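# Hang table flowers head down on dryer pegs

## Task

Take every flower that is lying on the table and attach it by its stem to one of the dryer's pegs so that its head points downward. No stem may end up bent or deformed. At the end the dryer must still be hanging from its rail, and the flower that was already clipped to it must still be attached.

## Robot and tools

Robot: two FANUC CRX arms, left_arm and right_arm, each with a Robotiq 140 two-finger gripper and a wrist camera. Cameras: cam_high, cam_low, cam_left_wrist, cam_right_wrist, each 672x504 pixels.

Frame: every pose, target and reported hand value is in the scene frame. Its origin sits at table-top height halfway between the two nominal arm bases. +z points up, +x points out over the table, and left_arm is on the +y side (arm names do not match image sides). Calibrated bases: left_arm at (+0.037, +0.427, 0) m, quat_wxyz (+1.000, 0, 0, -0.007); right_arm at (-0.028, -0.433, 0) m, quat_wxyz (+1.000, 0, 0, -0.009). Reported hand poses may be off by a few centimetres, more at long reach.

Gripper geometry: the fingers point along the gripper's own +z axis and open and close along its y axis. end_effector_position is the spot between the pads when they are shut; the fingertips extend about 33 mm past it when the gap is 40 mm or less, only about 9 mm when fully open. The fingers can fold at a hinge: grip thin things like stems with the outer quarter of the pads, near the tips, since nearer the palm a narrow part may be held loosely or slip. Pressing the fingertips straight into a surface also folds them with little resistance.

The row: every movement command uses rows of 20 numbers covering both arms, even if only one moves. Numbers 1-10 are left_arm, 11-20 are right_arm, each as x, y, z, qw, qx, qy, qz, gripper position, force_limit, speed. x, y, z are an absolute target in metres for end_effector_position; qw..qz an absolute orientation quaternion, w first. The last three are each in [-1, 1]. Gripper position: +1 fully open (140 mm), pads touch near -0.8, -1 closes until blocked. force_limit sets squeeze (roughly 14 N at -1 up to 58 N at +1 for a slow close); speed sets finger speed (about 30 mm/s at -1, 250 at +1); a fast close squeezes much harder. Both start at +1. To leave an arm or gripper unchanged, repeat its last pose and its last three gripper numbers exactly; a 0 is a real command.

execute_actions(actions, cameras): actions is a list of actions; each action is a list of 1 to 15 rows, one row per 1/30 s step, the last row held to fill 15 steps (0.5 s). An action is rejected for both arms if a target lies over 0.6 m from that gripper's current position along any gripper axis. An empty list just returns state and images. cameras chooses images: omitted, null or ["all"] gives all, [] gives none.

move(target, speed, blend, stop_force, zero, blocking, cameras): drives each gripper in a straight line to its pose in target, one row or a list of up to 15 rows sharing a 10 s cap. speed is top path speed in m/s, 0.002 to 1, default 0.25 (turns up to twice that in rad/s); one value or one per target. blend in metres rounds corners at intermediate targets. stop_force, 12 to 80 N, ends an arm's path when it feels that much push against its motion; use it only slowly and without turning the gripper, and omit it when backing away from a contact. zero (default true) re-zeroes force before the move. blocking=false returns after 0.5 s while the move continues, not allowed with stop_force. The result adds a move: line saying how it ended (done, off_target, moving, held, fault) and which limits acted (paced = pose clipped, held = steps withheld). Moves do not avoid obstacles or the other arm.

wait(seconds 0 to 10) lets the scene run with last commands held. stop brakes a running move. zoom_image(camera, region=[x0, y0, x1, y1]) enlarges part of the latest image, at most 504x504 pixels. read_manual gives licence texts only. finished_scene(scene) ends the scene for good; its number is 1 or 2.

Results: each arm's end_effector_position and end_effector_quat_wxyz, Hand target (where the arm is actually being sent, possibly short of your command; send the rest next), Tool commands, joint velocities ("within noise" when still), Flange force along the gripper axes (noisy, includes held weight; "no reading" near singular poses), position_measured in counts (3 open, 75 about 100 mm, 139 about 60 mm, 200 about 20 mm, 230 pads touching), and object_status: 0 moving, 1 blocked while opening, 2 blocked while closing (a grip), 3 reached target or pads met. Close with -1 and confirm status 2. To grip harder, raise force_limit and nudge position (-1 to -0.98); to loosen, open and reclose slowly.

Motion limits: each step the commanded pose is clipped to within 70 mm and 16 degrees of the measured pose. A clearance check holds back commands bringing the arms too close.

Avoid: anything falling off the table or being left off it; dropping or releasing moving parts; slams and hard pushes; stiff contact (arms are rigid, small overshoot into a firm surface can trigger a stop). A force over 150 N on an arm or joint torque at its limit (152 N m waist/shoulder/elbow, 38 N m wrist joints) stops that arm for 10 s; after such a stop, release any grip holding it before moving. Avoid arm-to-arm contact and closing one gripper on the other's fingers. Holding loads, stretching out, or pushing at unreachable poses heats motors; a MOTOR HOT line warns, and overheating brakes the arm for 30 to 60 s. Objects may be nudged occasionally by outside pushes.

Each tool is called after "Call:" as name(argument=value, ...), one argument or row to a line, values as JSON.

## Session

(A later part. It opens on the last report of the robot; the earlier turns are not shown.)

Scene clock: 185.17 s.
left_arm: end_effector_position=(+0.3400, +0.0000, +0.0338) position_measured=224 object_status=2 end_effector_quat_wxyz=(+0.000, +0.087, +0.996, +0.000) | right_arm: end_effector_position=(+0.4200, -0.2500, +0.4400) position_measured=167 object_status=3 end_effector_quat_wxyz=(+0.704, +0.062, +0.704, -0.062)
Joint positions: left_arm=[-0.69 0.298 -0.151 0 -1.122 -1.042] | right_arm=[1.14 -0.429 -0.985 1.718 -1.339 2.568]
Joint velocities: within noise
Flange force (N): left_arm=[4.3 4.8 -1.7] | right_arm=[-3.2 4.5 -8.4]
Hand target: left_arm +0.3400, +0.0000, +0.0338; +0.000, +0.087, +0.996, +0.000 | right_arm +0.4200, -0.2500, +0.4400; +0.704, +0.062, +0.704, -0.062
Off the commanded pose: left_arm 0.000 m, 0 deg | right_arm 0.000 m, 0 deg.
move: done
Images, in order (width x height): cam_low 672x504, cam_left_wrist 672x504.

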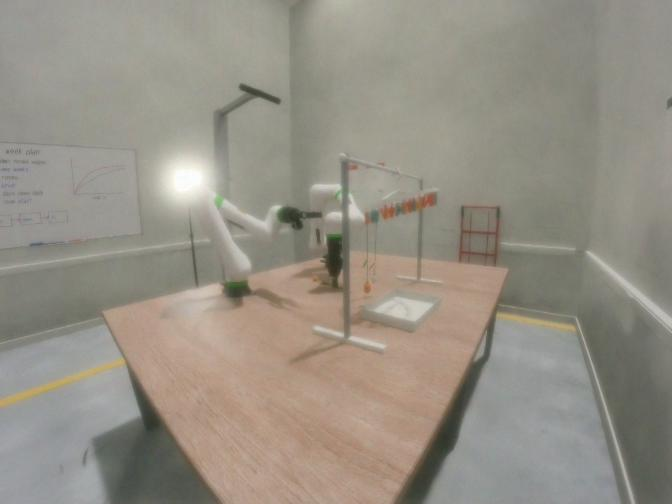

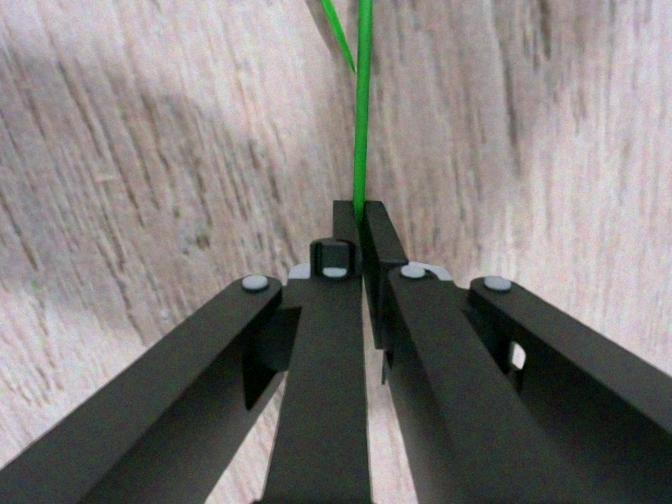

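Call:
move(
  target=[0.34, 0.0, 0.0338, 0, 0.08716, 0.99619, 0, -0.5, -1, -1, 0.42, -0.25, 0.44, 0.70441, 0.06163, 0.70441, -0.06163, -0.30, -1, -1],
  speed=0.05,
  cameras=["cam_left_wrist"],
)

Scene clock: 187.13 s.
left_arm: end_effector_position=(+0.3400, +0.0000, +0.0338) position_measured=192 object_status=0 end_effector_quat_wxyz=(+0.000, +0.087, +0.996, +0.000) | right_arm: end_effector_position=(+0.4200, -0.2500, +0.4400) position_measured=167 object_status=3 end_effector_quat_wxyz=(+0.704, +0.062, +0.704, -0.062)
Joint positions: left_arm=[-0.69 0.298 -0.151 0 -1.122 -1.042] | right_arm=[1.14 -0.429 -0.985 1.718 -1.339 2.568]
Joint velocities: within noise
Flange force (N): left_arm=[4.3 4.6 -1.7] | right_arm=[-3.4 4.9 -7.9]
Hand target: left_arm +0.3400, +0.0000, +0.0338; +0.000, +0.087, +0.996, +0.000 | right_arm +0.4200, -0.2500, +0.4400; +0.704, +0.062, +0.704, -0.062
Off the commanded pose: left_arm 0.000 m, 0 deg | right_arm 0.000 m, 0 deg.
move: done
Images, in order (width x height): cam_left_wrist 672x504.

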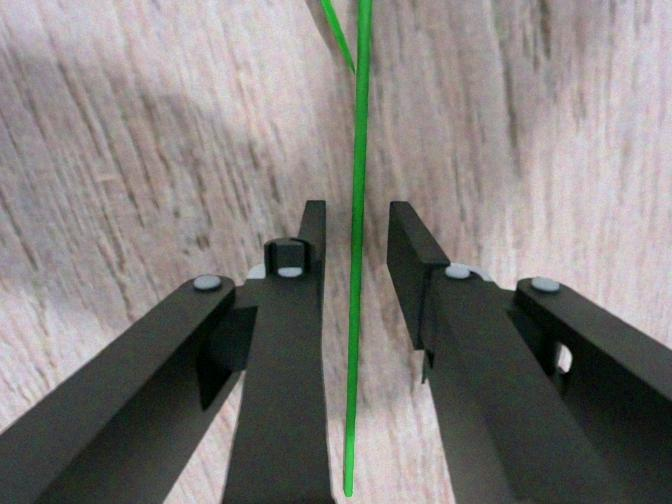

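Call:
move(
  target=[
    [0.34, 0.0, 0.14, 0, 0.08716, 0.99619, 0, -0.5, -1, -1, 0.42, -0.25, 0.44, 0.70441, 0.06163, 0.70441, -0.06163, -0.30, -1, -1],
    [0.36, 0.20, 0.34, 0, -0.8572, 0.5150, 0, -0.5, -1, -1, 0.42, -0.25, 0.44, 0.70441, 0.06163, 0.70441, -0.06163, -0.30, -1, -1],
  ],
  speed=[0.08, 0.28],
  blend=[0.02, 0],
  cameras=["cam_high", "cam_left_wrist"],
)

Scene clock: 193.50 s.
left_arm: end_effector_position=(+0.3600, +0.2000, +0.3400) position_measured=192 object_status=3 end_effector_quat_wxyz=(+0.000, +0.857, -0.515, +0.000) | right_arm: end_effector_position=(+0.4200, -0.2500, +0.4400) position_measured=167 object_status=3 end_effector_quat_wxyz=(+0.704, +0.062, +0.704, -0.062)
Joint positions: left_arm=[-0.265 -0.108 0.137 0 -1.815 0.767] | right_arm=[1.14 -0.429 -0.985 1.718 -1.339 2.568]
Joint velocities: within noise
Flange force (N): left_arm=[-3.7 1.6 1.8] | right_arm=[-3.4 4.3 -7.9]
Hand target: left_arm +0.3600, +0.2000, +0.3400; +0.000, +0.857, -0.515, +0.000 | right_arm +0.4200, -0.2500, +0.4400; +0.704, +0.062, +0.704, -0.062
Off the commanded pose: left_arm 0.000 m, 0 deg | right_arm 0.000 m, 0 deg.
move: done
Images, in order (width x height): cam_high 672x504, cam_left_wrist 672x504.

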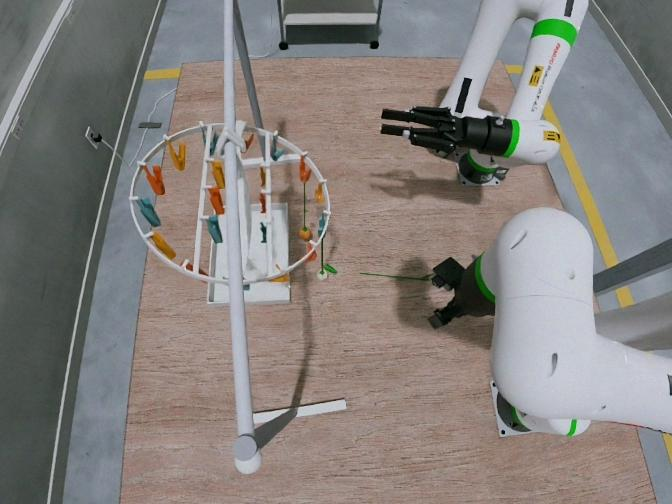

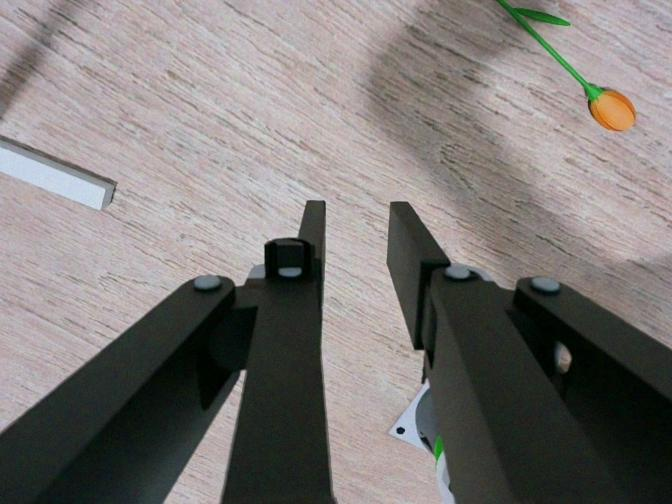

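Call:
move(
  target=[
    [0.52, 0.27, 0.45, 0.36419, 0.60611, -0.36419, 0.60611, -0.08, -1, -1, 0.36, -0.12, 0.33, 0, 0.08716, 0.99619, 0, -0.30, -1, -1],
  ],
  speed=0.25,
)

Scene clock: 197.40 s.
left_arm: end_effector_position=(+0.5200, +0.2700, +0.4500) position_measured=139 object_status=3 end_effector_quat_wxyz=(+0.364, +0.606, -0.364, +0.606) | right_arm: end_effector_position=(+0.3600, -0.1200, +0.3300) position_measured=167 object_status=3 end_effector_quat_wxyz=(+0.000, +0.087, +0.996, +0.000)
Joint positions: left_arm=[0.468 -0.183 -0.789 1.59 -1.543 -0.606] | right_arm=[0.961 0.151 0.377 0 -1.796 3.595]
Joint velocities: within noise
Flange force (N): left_arm=[0.0 3.0 -0.4] | right_arm=[-2.5 7.6 -4.8]
Hand target: left_arm +0.5200, +0.2700, +0.4500; +0.364, +0.606, -0.364, +0.606 | right_arm +0.3600, -0.1200, +0.3300; +0.000, +0.087, +0.996, +0.000
Off the commanded pose: left_arm 0.000 m, 0 deg | right_arm 0.000 m, 0 deg.
move: done

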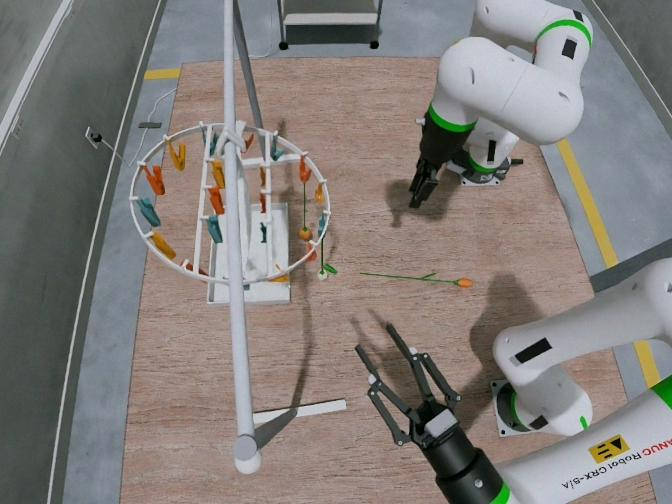

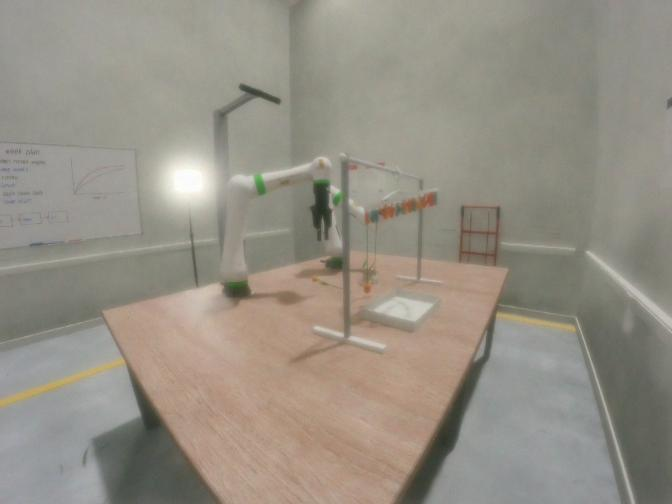

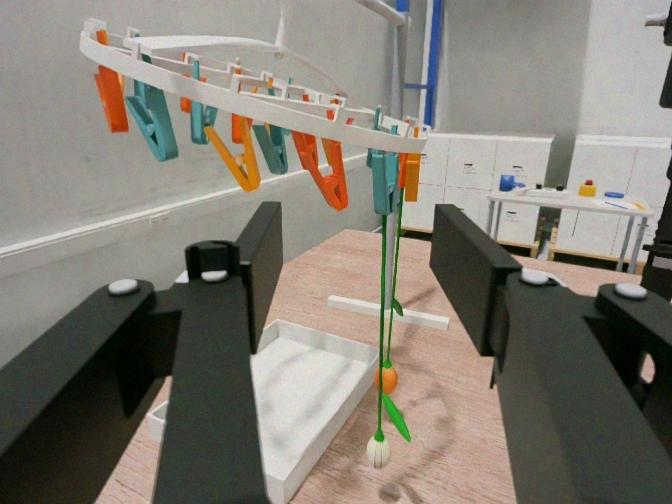

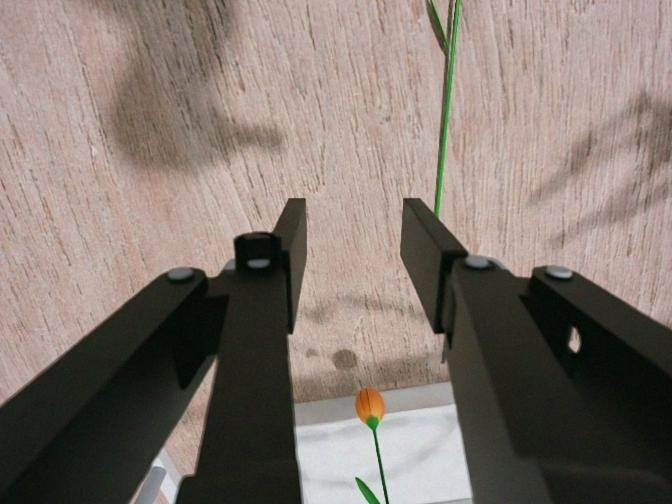

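Call:
zoom_image(
  camera="cam_left_wrist",
  region=[70, 10, 440, 260],
)

Call:
zoom_image(
  camera="cam_high",
  region=[120, 100, 400, 310],
)

Scaled by 1.362 from the camera's 672x504 image, which has a finer 960x720 frame.

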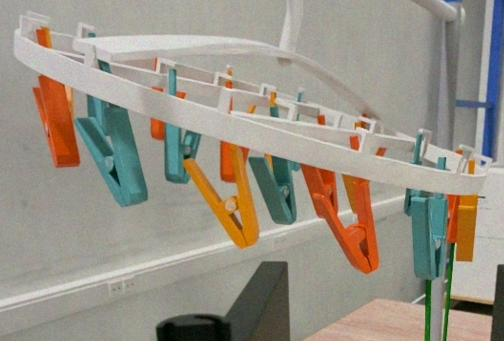

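Scaled by 1.800 from the camera's 672x504 image, which has a finer 960x720 frame.

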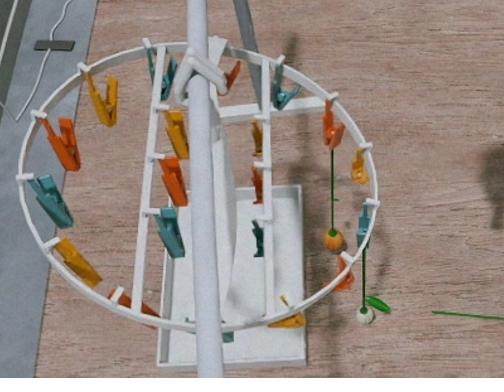

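Call:
move(
  target=[0.625, 0.257, 0.47, 0.36419, 0.60611, -0.36419, 0.60611, -0.08, -1, -1, 0.34, 0.0, 0.20, 0, 0.08716, 0.99619, 0, -0.30, -1, -1],
  speed=0.15,
)

Call:
zoom_image(
  camera="cam_left_wrist",
  region=[120, 60, 500, 320],
)

Call:
zoom_image(
  camera="cam_right_wrist",
  region=[260, 40, 460, 300],
)

Scene clock: 200.17 s.
left_arm: end_effector_position=(+0.6250, +0.2570, +0.4700) position_measured=139 object_status=3 end_effector_quat_wxyz=(+0.364, +0.606, -0.364, +0.606) | right_arm: end_effector_position=(+0.3400, +0.0000, +0.2000) position_measured=167 object_status=3 end_effector_quat_wxyz=(+0.000, +0.087, +0.996, +0.000)
Joint positions: left_arm=[0.314 0.033 -0.541 1.674 -1.413 -0.582] | right_arm=[1.115 0.305 0.26 0 -1.525 3.44]
Joint velocities: within noise
Flange force (N): left_arm=[0.2 4.2 -1.3] | right_arm=[-1.7 8.4 -2.7]
Hand target: left_arm +0.6250, +0.2570, +0.4700; +0.364, +0.606, -0.364, +0.606 | right_arm +0.3400, +0.0000, +0.2000; +0.000, +0.087, +0.996, +0.000
Off the commanded pose: left_arm 0.000 m, 0 deg | right_arm 0.000 m, 0 deg.
move: done

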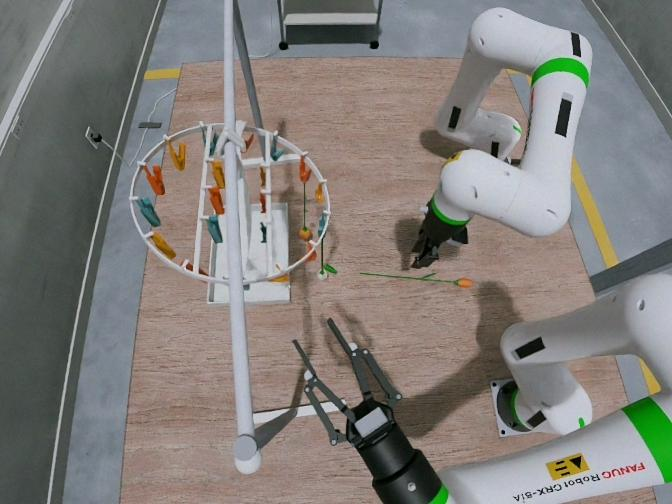

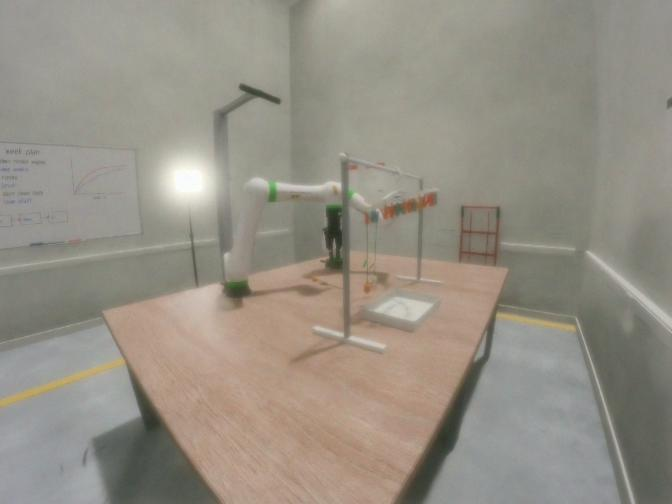

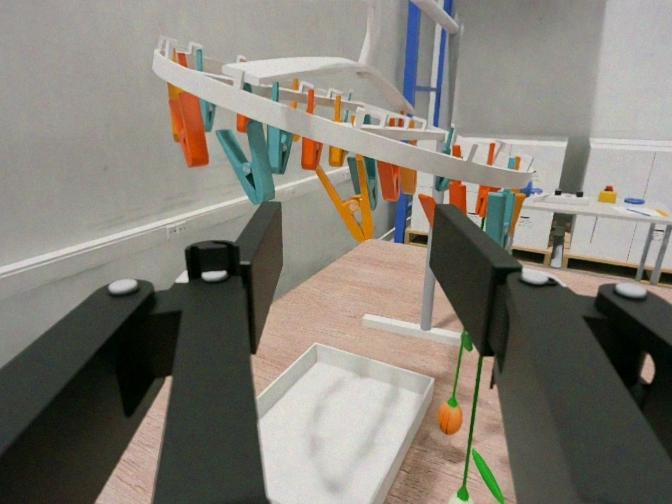

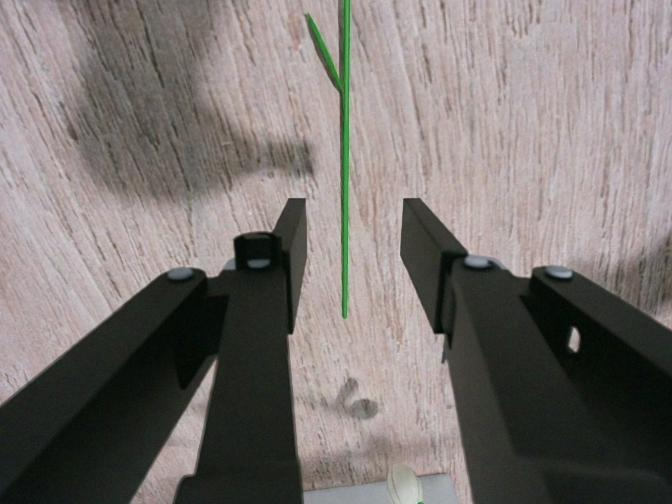

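Scaled by 1.326 from the camera's 672x504 image, which has a finer 960x720 frame.

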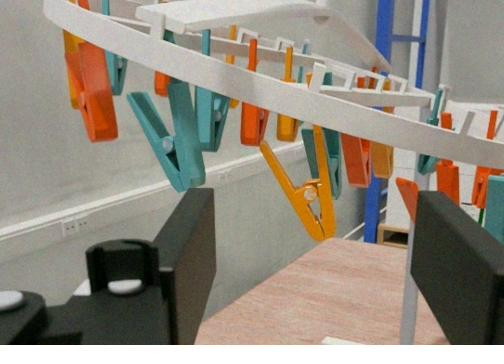

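Scaled by 1.938 from the camera's 672x504 image, which has a finer 960x720 frame.

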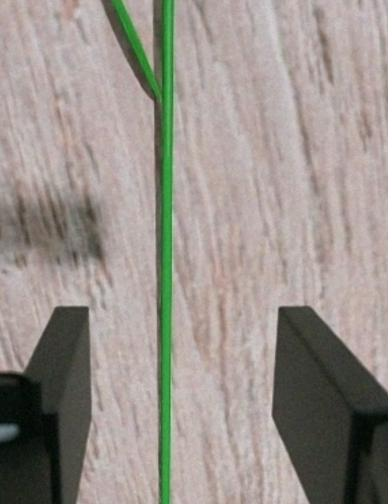

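Call:
move(
  target=[0.6584, 0.1899, 0.460, 0.36419, 0.60611, -0.36419, 0.60611, -0.08, -1, -1, 0.334, -0.045, 0.09, 0, 0.08716, 0.99619, 0, -1, -1, -1],
  speed=0.10,
)

Call:
zoom_image(
  camera="cam_left_wrist",
  region=[220, 110, 460, 290],
)

Scene clock: 204.57 s.
left_arm: end_effector_position=(+0.6584, +0.1899, +0.4600) position_measured=139 object_status=3 end_effector_quat_wxyz=(+0.364, +0.606, -0.364, +0.606) | right_arm: end_effector_position=(+0.3340, -0.0450, +0.0900) position_measured=230 object_status=3 end_effector_quat_wxyz=(+0.000, +0.087, +0.996, +0.000)
Joint positions: left_arm=[0.12 0.078 -0.512 1.791 -1.256 -0.625] | right_arm=[1.086 0.261 -0.057 0 -1.252 3.47]
Joint velocities: within noise
Flange force (N): left_arm=[0.1 5.5 -2.1] | right_arm=[-0.8 7.0 -0.7]
Hand target: left_arm +0.6584, +0.1899, +0.4600; +0.364, +0.606, -0.364, +0.606 | right_arm +0.3340, -0.0450, +0.0900; +0.000, +0.087, +0.996, +0.000
Off the commanded pose: left_arm 0.000 m, 0 deg | right_arm 0.000 m, 0 deg.
move: done

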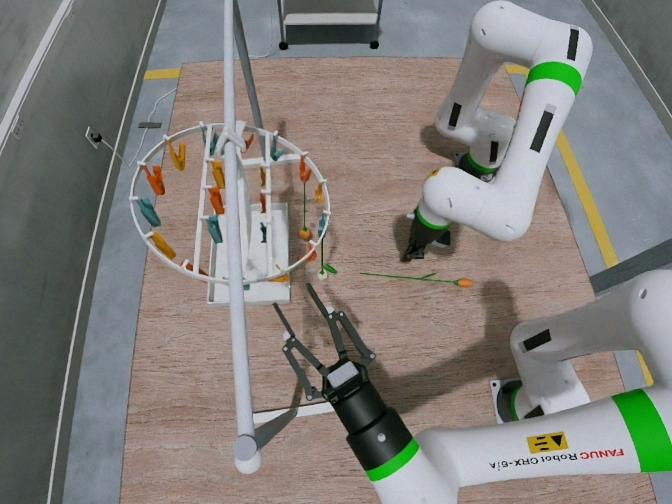

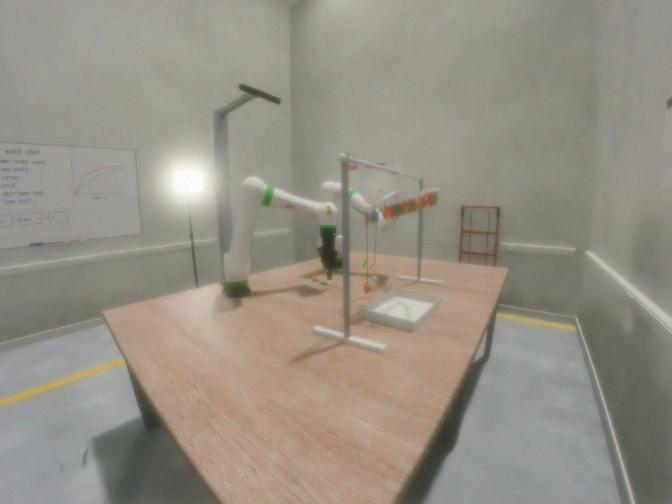

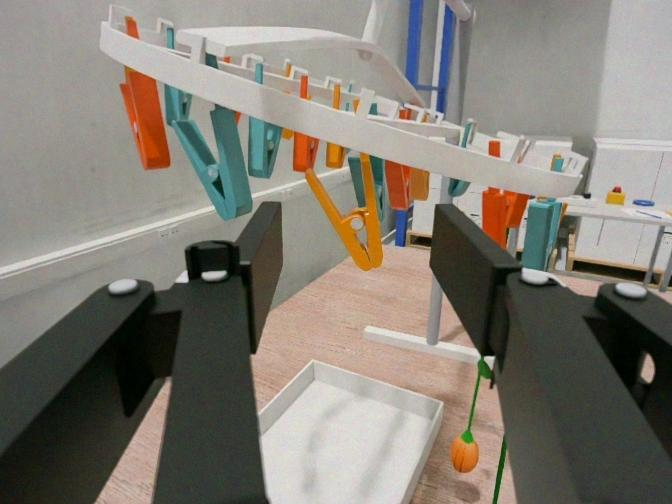

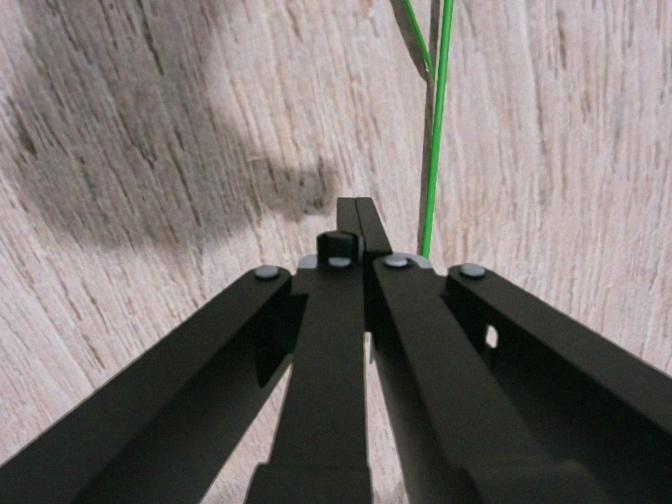

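Scaled by 2.100 from the camera's 672x504 image, which has a finer 960x720 frame.

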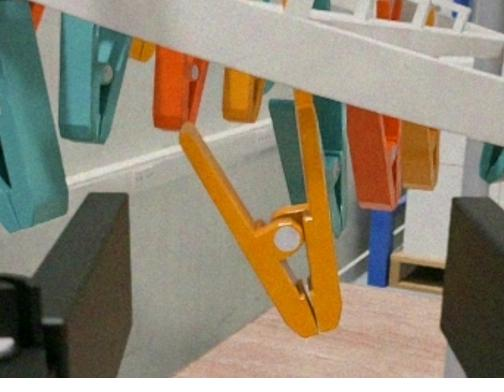

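Call:
move(
  target=[0.6584, 0.1899, 0.460, 0.36419, 0.60611, -0.36419, 0.60611, -0.08, -1, -1, 0.334, -0.045, 0.043, 0, 0.08716, 0.99619, 0, -1, -1, -1],
  speed=0.05,
  cameras=["cam_right_wrist"],
)

Call:
move(
  target=[0.6584, 0.1899, 0.460, 0.36419, 0.60611, -0.36419, 0.60611, -0.08, -1, -1, 0.334, -0.045, 0.024, 0, 0.08716, 0.99619, 0, -1, -1, -1],
  speed=0.008,
  stop_force=12,
  cameras=["cam_right_wrist"],
)

Call:
move(
  target=[0.6584, 0.1899, 0.460, 0.36419, 0.60611, -0.36419, 0.60611, -0.08, -1, -1, 0.334, -0.045, 0.07, 0, 0.08716, 0.99619, 0, -1, -1, -1],
  speed=0.05,
  cameras=["cam_right_wrist"],
)

Scene clock: 206.50 s.
left_arm: end_effector_position=(+0.6584, +0.1899, +0.4600) position_measured=139 object_status=3 end_effector_quat_wxyz=(+0.364, +0.606, -0.364, +0.606) | right_arm: end_effector_position=(+0.3340, -0.0450, +0.0430) position_measured=230 object_status=3 end_effector_quat_wxyz=(+0.000, +0.087, +0.996, +0.000)
Joint positions: left_arm=[0.12 0.078 -0.512 1.791 -1.256 -0.625] | right_arm=[1.086 0.303 -0.121 0 -1.147 3.47]
Joint velocities: within noise
Flange force (N): left_arm=[0.6 5.3 -1.6] | right_arm=[-0.5 6.9 0.2]
Hand target: left_arm +0.6584, +0.1899, +0.4600; +0.364, +0.606, -0.364, +0.606 | right_arm +0.3340, -0.0450, +0.0430; +0.000, +0.087, +0.996, +0.000
Off the commanded pose: left_arm 0.000 m, 0 deg | right_arm 0.000 m, 0 deg.
move: done
Images, in order (width x height): cam_right_wrist 672x504.

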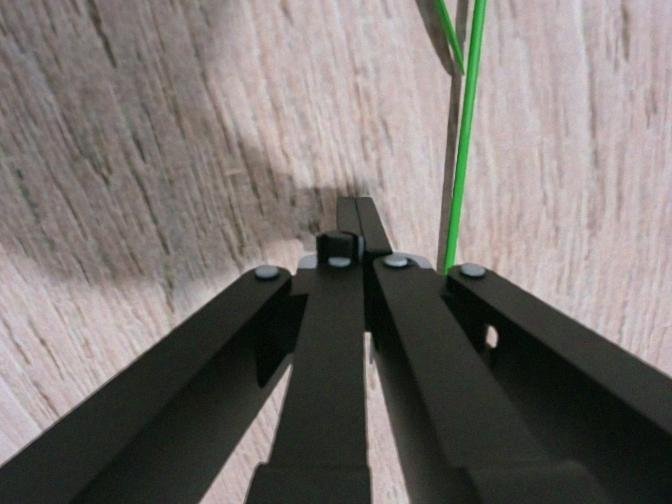

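Scene clock: 208.37 s.
left_arm: end_effector_position=(+0.6584, +0.1899, +0.4600) position_measured=139 object_status=3 end_effector_quat_wxyz=(+0.364, +0.606, -0.364, +0.606) | right_arm: end_effector_position=(+0.3340, -0.0450, +0.0327) position_measured=230 object_status=3 end_effector_quat_wxyz=(+0.000, +0.087, +0.996, +0.000)
Joint positions: left_arm=[0.12 0.078 -0.512 1.791 -1.256 -0.625] | right_arm=[1.086 0.313 -0.134 0 -1.124 3.47]
Joint velocities: within noise
Flange force (N): left_arm=[0.3 4.5 -2.1] | right_arm=[8.7 -0.2 -29.3]
Hand target: left_arm +0.6584, +0.1899, +0.4600; +0.364, +0.606, -0.364, +0.606 | right_arm +0.3340, -0.0450, +0.0327; +0.000, +0.087, +0.996, +0.000
Off the commanded pose: left_arm 0.000 m, 0 deg | right_arm 0.009 m, 0 deg.
move: contact (right_arm)
Images, in order (width x height): cam_right_wrist 672x504.

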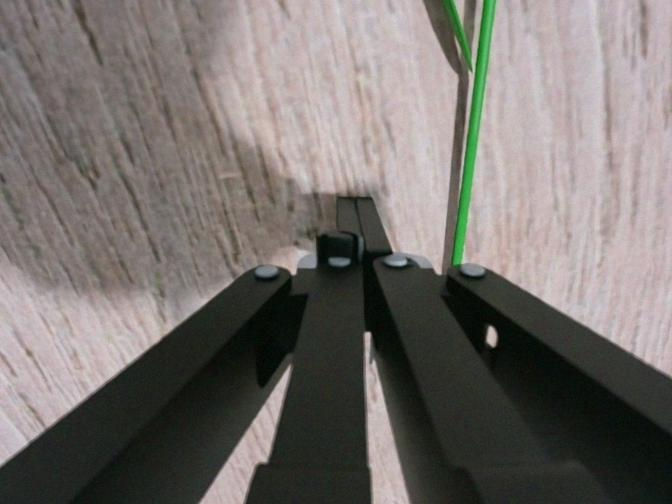

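Scene clock: 209.40 s.
left_arm: end_effector_position=(+0.6584, +0.1899, +0.4600) position_measured=139 object_status=3 end_effector_quat_wxyz=(+0.364, +0.606, -0.364, +0.606) | right_arm: end_effector_position=(+0.3340, -0.0450, +0.0700) position_measured=230 object_status=3 end_effector_quat_wxyz=(+0.000, +0.087, +0.996, +0.000)
Joint positions: left_arm=[0.12 0.078 -0.512 1.791 -1.256 -0.625] | right_arm=[1.086 0.277 -0.086 0 -1.207 3.47]
Joint velocities: within noise
Flange force (N): left_arm=[0.3 4.4 -1.7] | right_arm=[-0.8 7.0 0.0]
Hand target: left_arm +0.6584, +0.1899, +0.4600; +0.364, +0.606, -0.364, +0.606 | right_arm +0.3340, -0.0450, +0.0700; +0.000, +0.087, +0.996, +0.000
Off the commanded pose: left_arm 0.000 m, 0 deg | right_arm 0.000 m, 0 deg.
move: done
Images, in order (width x height): cam_right_wrist 672x504.

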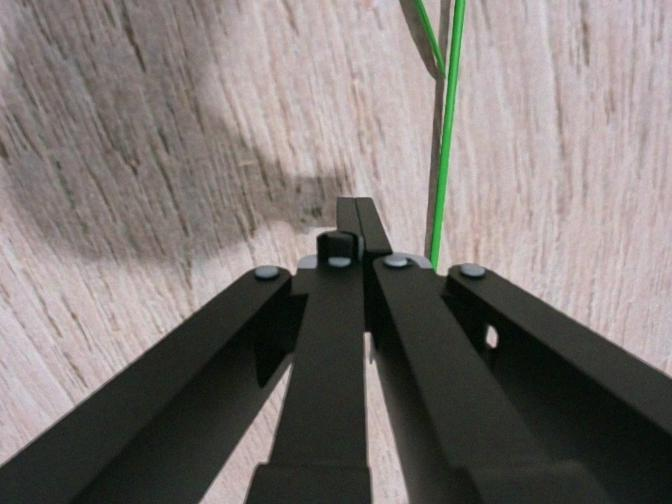

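Call:
move(
  target=[0.6838, 0.1422, 0.457, 0.36419, 0.60611, -0.36419, 0.60611, -0.08, -1, -1, 0.34, 0.0, 0.09, 0, 0.08716, 0.99619, 0, -0.30, -1, -1],
  speed=0.05,
)

Call:
zoom_image(
  camera="cam_left_wrist",
  region=[220, 110, 460, 290],
)

Call:
zoom_image(
  camera="cam_high",
  region=[230, 210, 350, 300],
)

Scene clock: 211.30 s.
left_arm: end_effector_position=(+0.6838, +0.1422, +0.4570) position_measured=139 object_status=3 end_effector_quat_wxyz=(+0.364, +0.606, -0.364, +0.606) | right_arm: end_effector_position=(+0.3400, +0.0000, +0.0900) position_measured=167 object_status=0 end_effector_quat_wxyz=(+0.000, +0.087, +0.996, +0.000)
Joint positions: left_arm=[-0.005 0.128 -0.459 1.869 -1.155 -0.65] | right_arm=[1.115 0.351 0.06 0 -1.28 3.44]
Joint velocities: within noise
Flange force (N): left_arm=[0.5 3.8 -2.3] | right_arm=[-1.1 7.5 -0.7]
Hand target: left_arm +0.6838, +0.1422, +0.4570; +0.364, +0.606, -0.364, +0.606 | right_arm +0.3400, +0.0000, +0.0900; +0.000, +0.087, +0.996, +0.000
Off the commanded pose: left_arm 0.000 m, 0 deg | right_arm 0.000 m, 0 deg.
move: done

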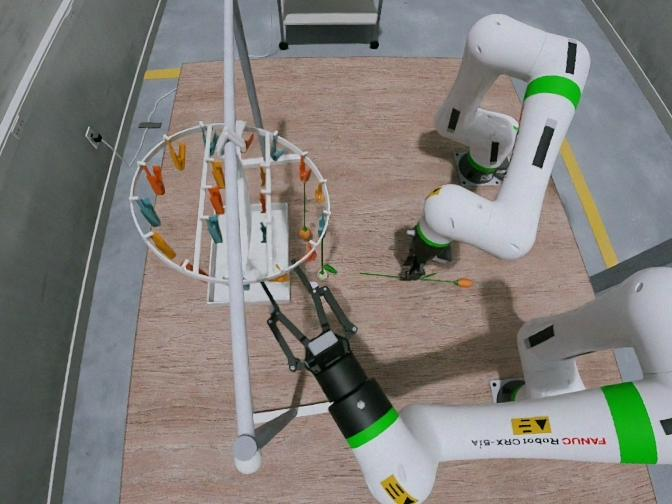

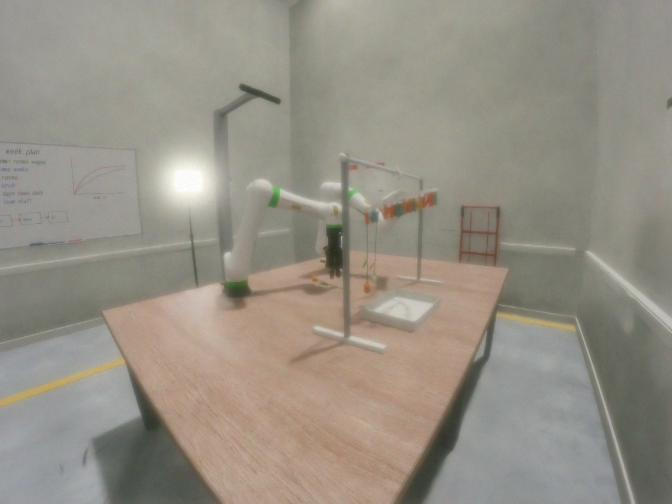

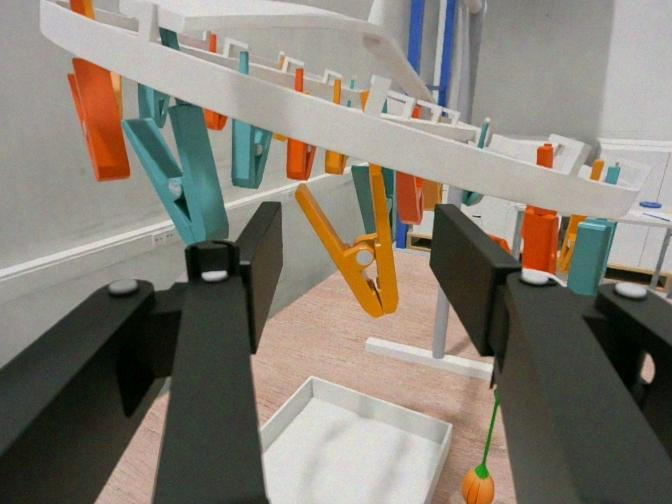

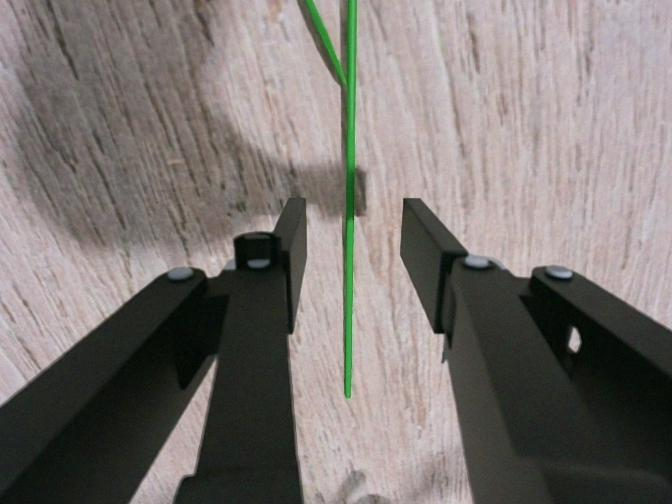

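Scaled by 2.100 from the camera's 672x504 image, which has a finer 960x720 frame.

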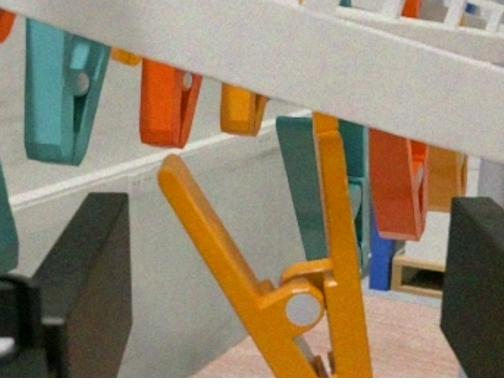

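Scaled by 4.200 from the camera's 672x504 image, which has a finer 960x720 frame.

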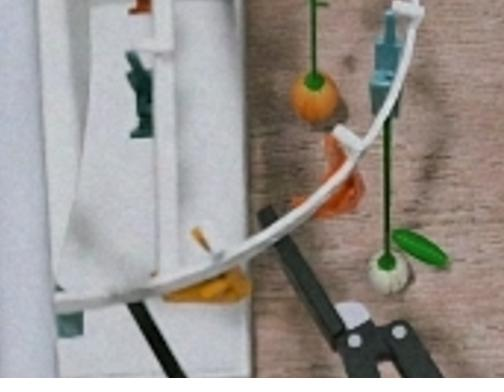

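Call:
move(
  target=[
    [0.6838, 0.1422, 0.457, 0.36419, 0.60611, -0.36419, 0.60611, -0.08, -1, -1, 0.34, 0.0, 0.05, 0, 0.08716, 0.99619, 0, -0.30, -1, -1],
    [0.6838, 0.1422, 0.457, 0.36419, 0.60611, -0.36419, 0.60611, -0.08, -1, -1, 0.34, 0.0, 0.0345, 0, 0.08716, 0.99619, 0, -0.30, -1, -1],
  ],
  speed=[0.05, 0.015],
  stop_force=14,
  cameras=["cam_right_wrist"],
)

Scene clock: 214.30 s.
left_arm: end_effector_position=(+0.6838, +0.1422, +0.4570) position_measured=139 object_status=3 end_effector_quat_wxyz=(+0.364, +0.606, -0.364, +0.606) | right_arm: end_effector_position=(+0.3400, +0.0000, +0.0345) position_measured=167 object_status=3 end_effector_quat_wxyz=(+0.000, +0.087, +0.996, +0.000)
Joint positions: left_arm=[-0.005 0.128 -0.459 1.869 -1.155 -0.65] | right_arm=[1.115 0.398 -0.014 0 -1.159 3.44]
Joint velocities: within noise
Flange force (N): left_arm=[0.3 4.6 -2.1] | right_arm=[-1.2 7.5 0.1]
Hand target: left_arm +0.6838, +0.1422, +0.4570; +0.364, +0.606, -0.364, +0.606 | right_arm +0.3400, +0.0000, +0.0345; +0.000, +0.087, +0.996, +0.000
Off the commanded pose: left_arm 0.000 m, 0 deg | right_arm 0.000 m, 0 deg.
move: done
Images, in order (width x height): cam_right_wrist 672x504.

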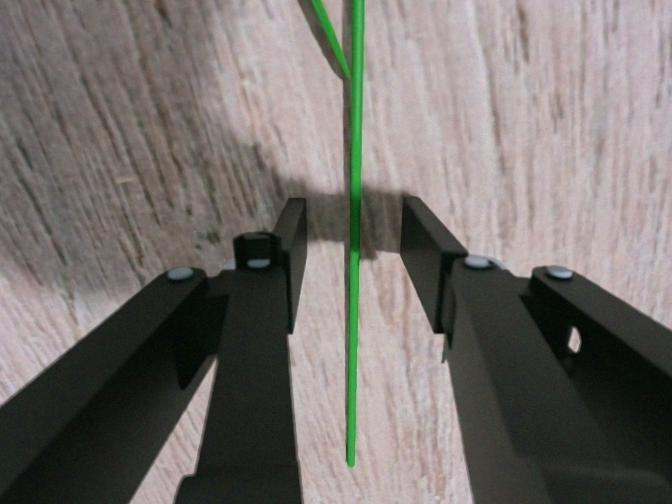

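Call:
move(
  target=[0.6838, 0.1422, 0.457, 0.36419, 0.60611, -0.36419, 0.60611, -0.08, -1, -1, 0.34, 0.0, 0.0345, 0, 0.08716, 0.99619, 0, -1, -1, -1],
  speed=0.05,
  cameras=["cam_right_wrist"],
)

Call:
wait(
  seconds=1.0,
  cameras=["cam_right_wrist"],
)

Scene clock: 215.83 s.
left_arm: end_effector_position=(+0.6838, +0.1422, +0.4570) position_measured=139 object_status=3 end_effector_quat_wxyz=(+0.364, +0.606, -0.364, +0.606) | right_arm: end_effector_position=(+0.3400, +0.0000, +0.0345) position_measured=224 object_status=2 end_effector_quat_wxyz=(+0.000, +0.087, +0.996, +0.000)
Joint positions: left_arm=[-0.005 0.128 -0.459 1.869 -1.155 -0.65] | right_arm=[1.115 0.398 -0.014 0 -1.159 3.44]
Joint velocities: within noise
Flange force (N): left_arm=[0.4 4.9 -2.4] | right_arm=[-0.7 7.0 0.2]
Hand target: left_arm +0.6838, +0.1422, +0.4570; +0.364, +0.606, -0.364, +0.606 | right_arm +0.3400, +0.0000, +0.0345; +0.000, +0.087, +0.996, +0.000
Off the commanded pose: left_arm 0.000 m, 0 deg | right_arm 0.000 m, 0 deg.
move: done
Images, in order (width x height): cam_right_wrist 672x504.

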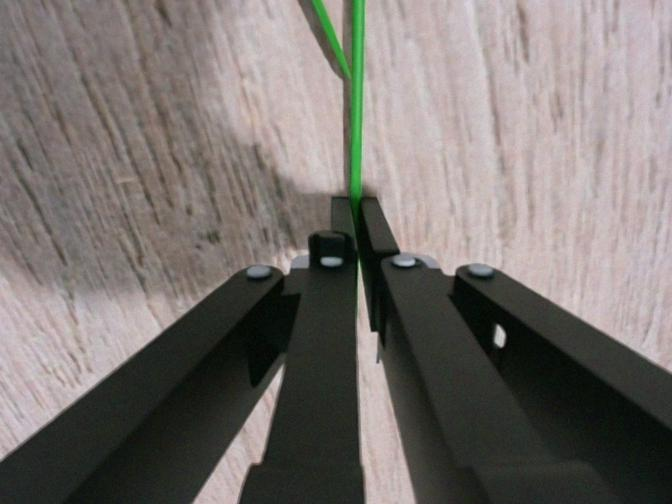

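Scene clock: 216.83 s.
left_arm: end_effector_position=(+0.6838, +0.1422, +0.4570) position_measured=139 object_status=3 end_effector_quat_wxyz=(+0.364, +0.606, -0.364, +0.606) | right_arm: end_effector_position=(+0.3400, +0.0000, +0.0345) position_measured=224 object_status=2 end_effector_quat_wxyz=(+0.000, +0.087, +0.996, +0.000)
Joint positions: left_arm=[-0.005 0.128 -0.459 1.869 -1.155 -0.65] | right_arm=[1.115 0.398 -0.014 0 -1.159 3.44]
Joint velocities: within noise
Flange force (N): left_arm=[0.0 5.3 -2.4] | right_arm=[-1.1 7.4 0.1]
Hand target: left_arm +0.6838, +0.1422, +0.4570; +0.364, +0.606, -0.364, +0.606 | right_arm +0.3400, +0.0000, +0.0345; +0.000, +0.087, +0.996, +0.000
Tool commands: left_gripper/position=-0.08 left_gripper/force_limit=-1.0 left_gripper/speed=-1.0 right_gripper/position=-1.0 right_gripper/force_limit=-1.0 right_gripper/speed=-1.0
Off the commanded pose: left_arm 0.000 m, 0 deg | right_arm 0.000 m, 0 deg.
wait: 1.00 s; at rest by 0.17 s
Images, in order (width x height): cam_right_wrist 672x504.

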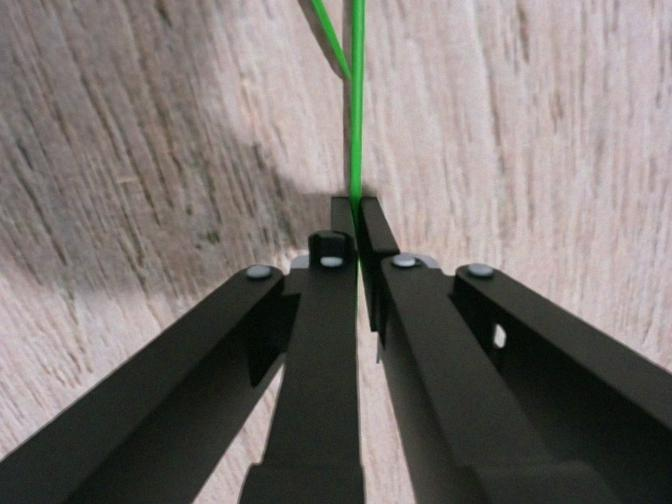

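Call:
move(
  target=[
    [0.6838, 0.1422, 0.457, 0.36419, 0.60611, -0.36419, 0.60611, -0.08, -1, -1, 0.34, 0.0, 0.08, 0, 0.08716, 0.99619, 0, -1, -1, -1],
    [0.6838, 0.1422, 0.457, 0.36419, 0.60611, -0.36419, 0.60611, -0.08, -1, -1, 0.36, 0.04, 0.35, 0, 0.08716, 0.99619, 0, -1, -1, -1],
  ],
  speed=[0.04, 0.15],
  blend=[0.01, 0],
  cameras=["cam_high", "cam_right_wrist"],
)

Scene clock: 220.97 s.
left_arm: end_effector_position=(+0.6838, +0.1422, +0.4570) position_measured=139 object_status=3 end_effector_quat_wxyz=(+0.364, +0.606, -0.364, +0.606) | right_arm: end_effector_position=(+0.3600, +0.0400, +0.3500) position_measured=224 object_status=2 end_effector_quat_wxyz=(+0.000, +0.087, +0.996, +0.000)
Joint positions: left_arm=[-0.005 0.128 -0.459 1.869 -1.155 -0.65] | right_arm=[1.116 0.509 0.899 0 -1.961 3.44]
Joint velocities: within noise
Flange force (N): left_arm=[0.3 4.9 -2.4] | right_arm=[-4.7 13.1 -8.7]
Hand target: left_arm +0.6838, +0.1422, +0.4570; +0.364, +0.606, -0.364, +0.606 | right_arm +0.3600, +0.0400, +0.3500; +0.000, +0.087, +0.996, +0.000
Off the commanded pose: left_arm 0.000 m, 0 deg | right_arm 0.000 m, 0 deg.
move: done
Images, in order (width x height): cam_high 672x504, cam_right_wrist 672x504.

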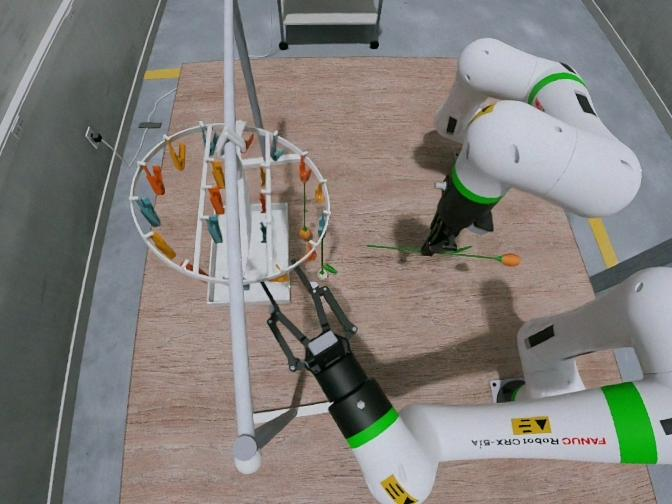

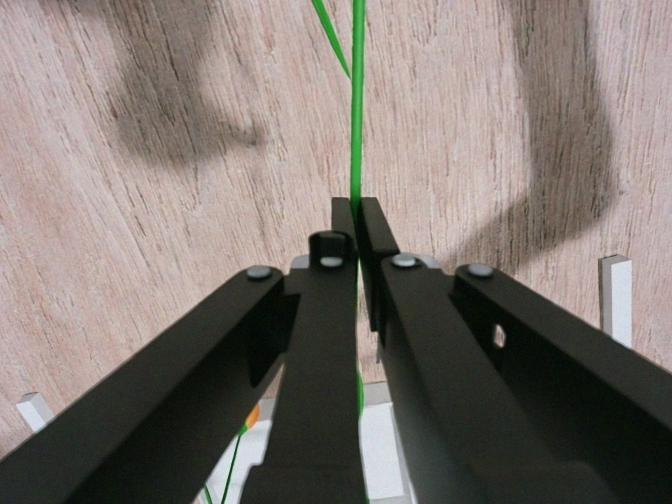

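Call:
execute_actions(
  actions=[],
)

Scene clock: 221.90 s.
left_arm: end_effector_position=(+0.6838, +0.1422, +0.4570) position_measured=139 object_status=3 end_effector_quat_wxyz=(+0.364, +0.606, -0.364, +0.606) | right_arm: end_effector_position=(+0.3600, +0.0400, +0.3500) position_measured=224 object_status=2 end_effector_quat_wxyz=(+0.000, +0.087, +0.996, +0.000)
Joint positions: left_arm=[-0.005 0.128 -0.459 1.869 -1.155 -0.65] | right_arm=[1.116 0.509 0.899 0 -1.961 3.44]
Joint velocities: within noise
Flange force (N): left_arm=[0.4 4.4 -2.3] | right_arm=[-3.8 12.5 -8.2]
Hand target: left_arm +0.6838, +0.1422, +0.4570; +0.364, +0.606, -0.364, +0.606 | right_arm +0.3600, +0.0400, +0.3500; +0.000, +0.087, +0.996, +0.000
Tool commands: left_gripper/position=-0.08 left_gripper/force_limit=-1.0 left_gripper/speed=-1.0 right_gripper/position=-1.0 right_gripper/force_limit=-1.0 right_gripper/speed=-1.0
Off the commanded pose: left_arm 0.000 m, 0 deg | right_arm 0.000 m, 0 deg.

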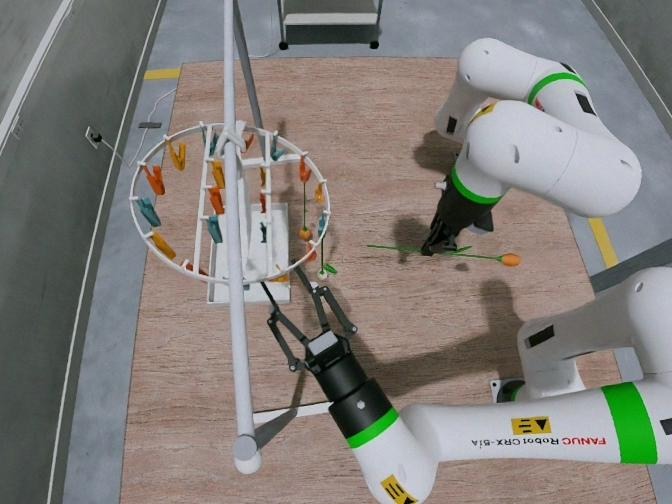

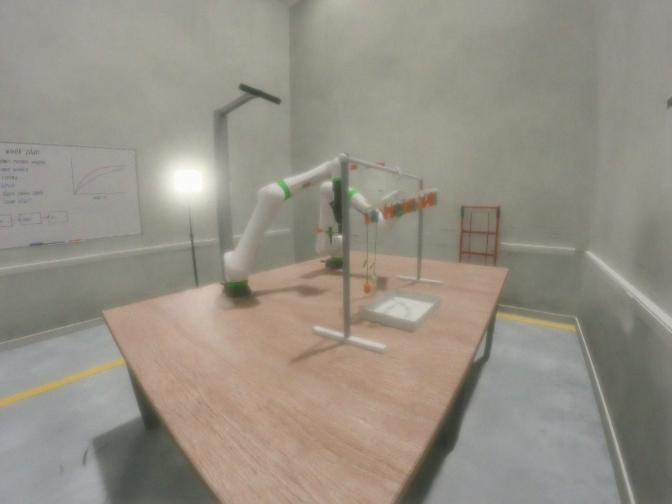

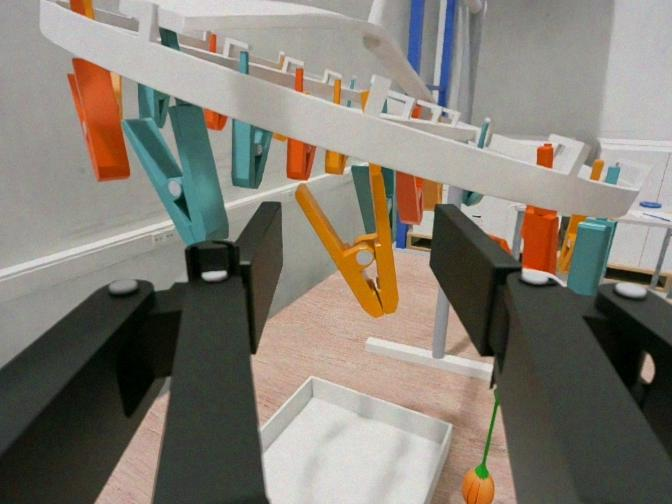

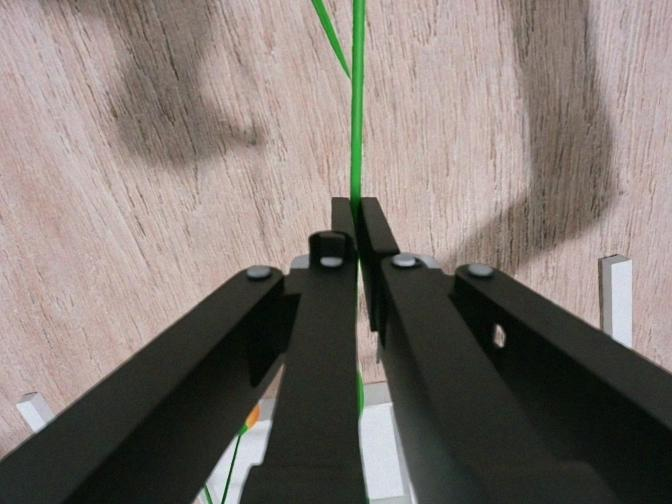

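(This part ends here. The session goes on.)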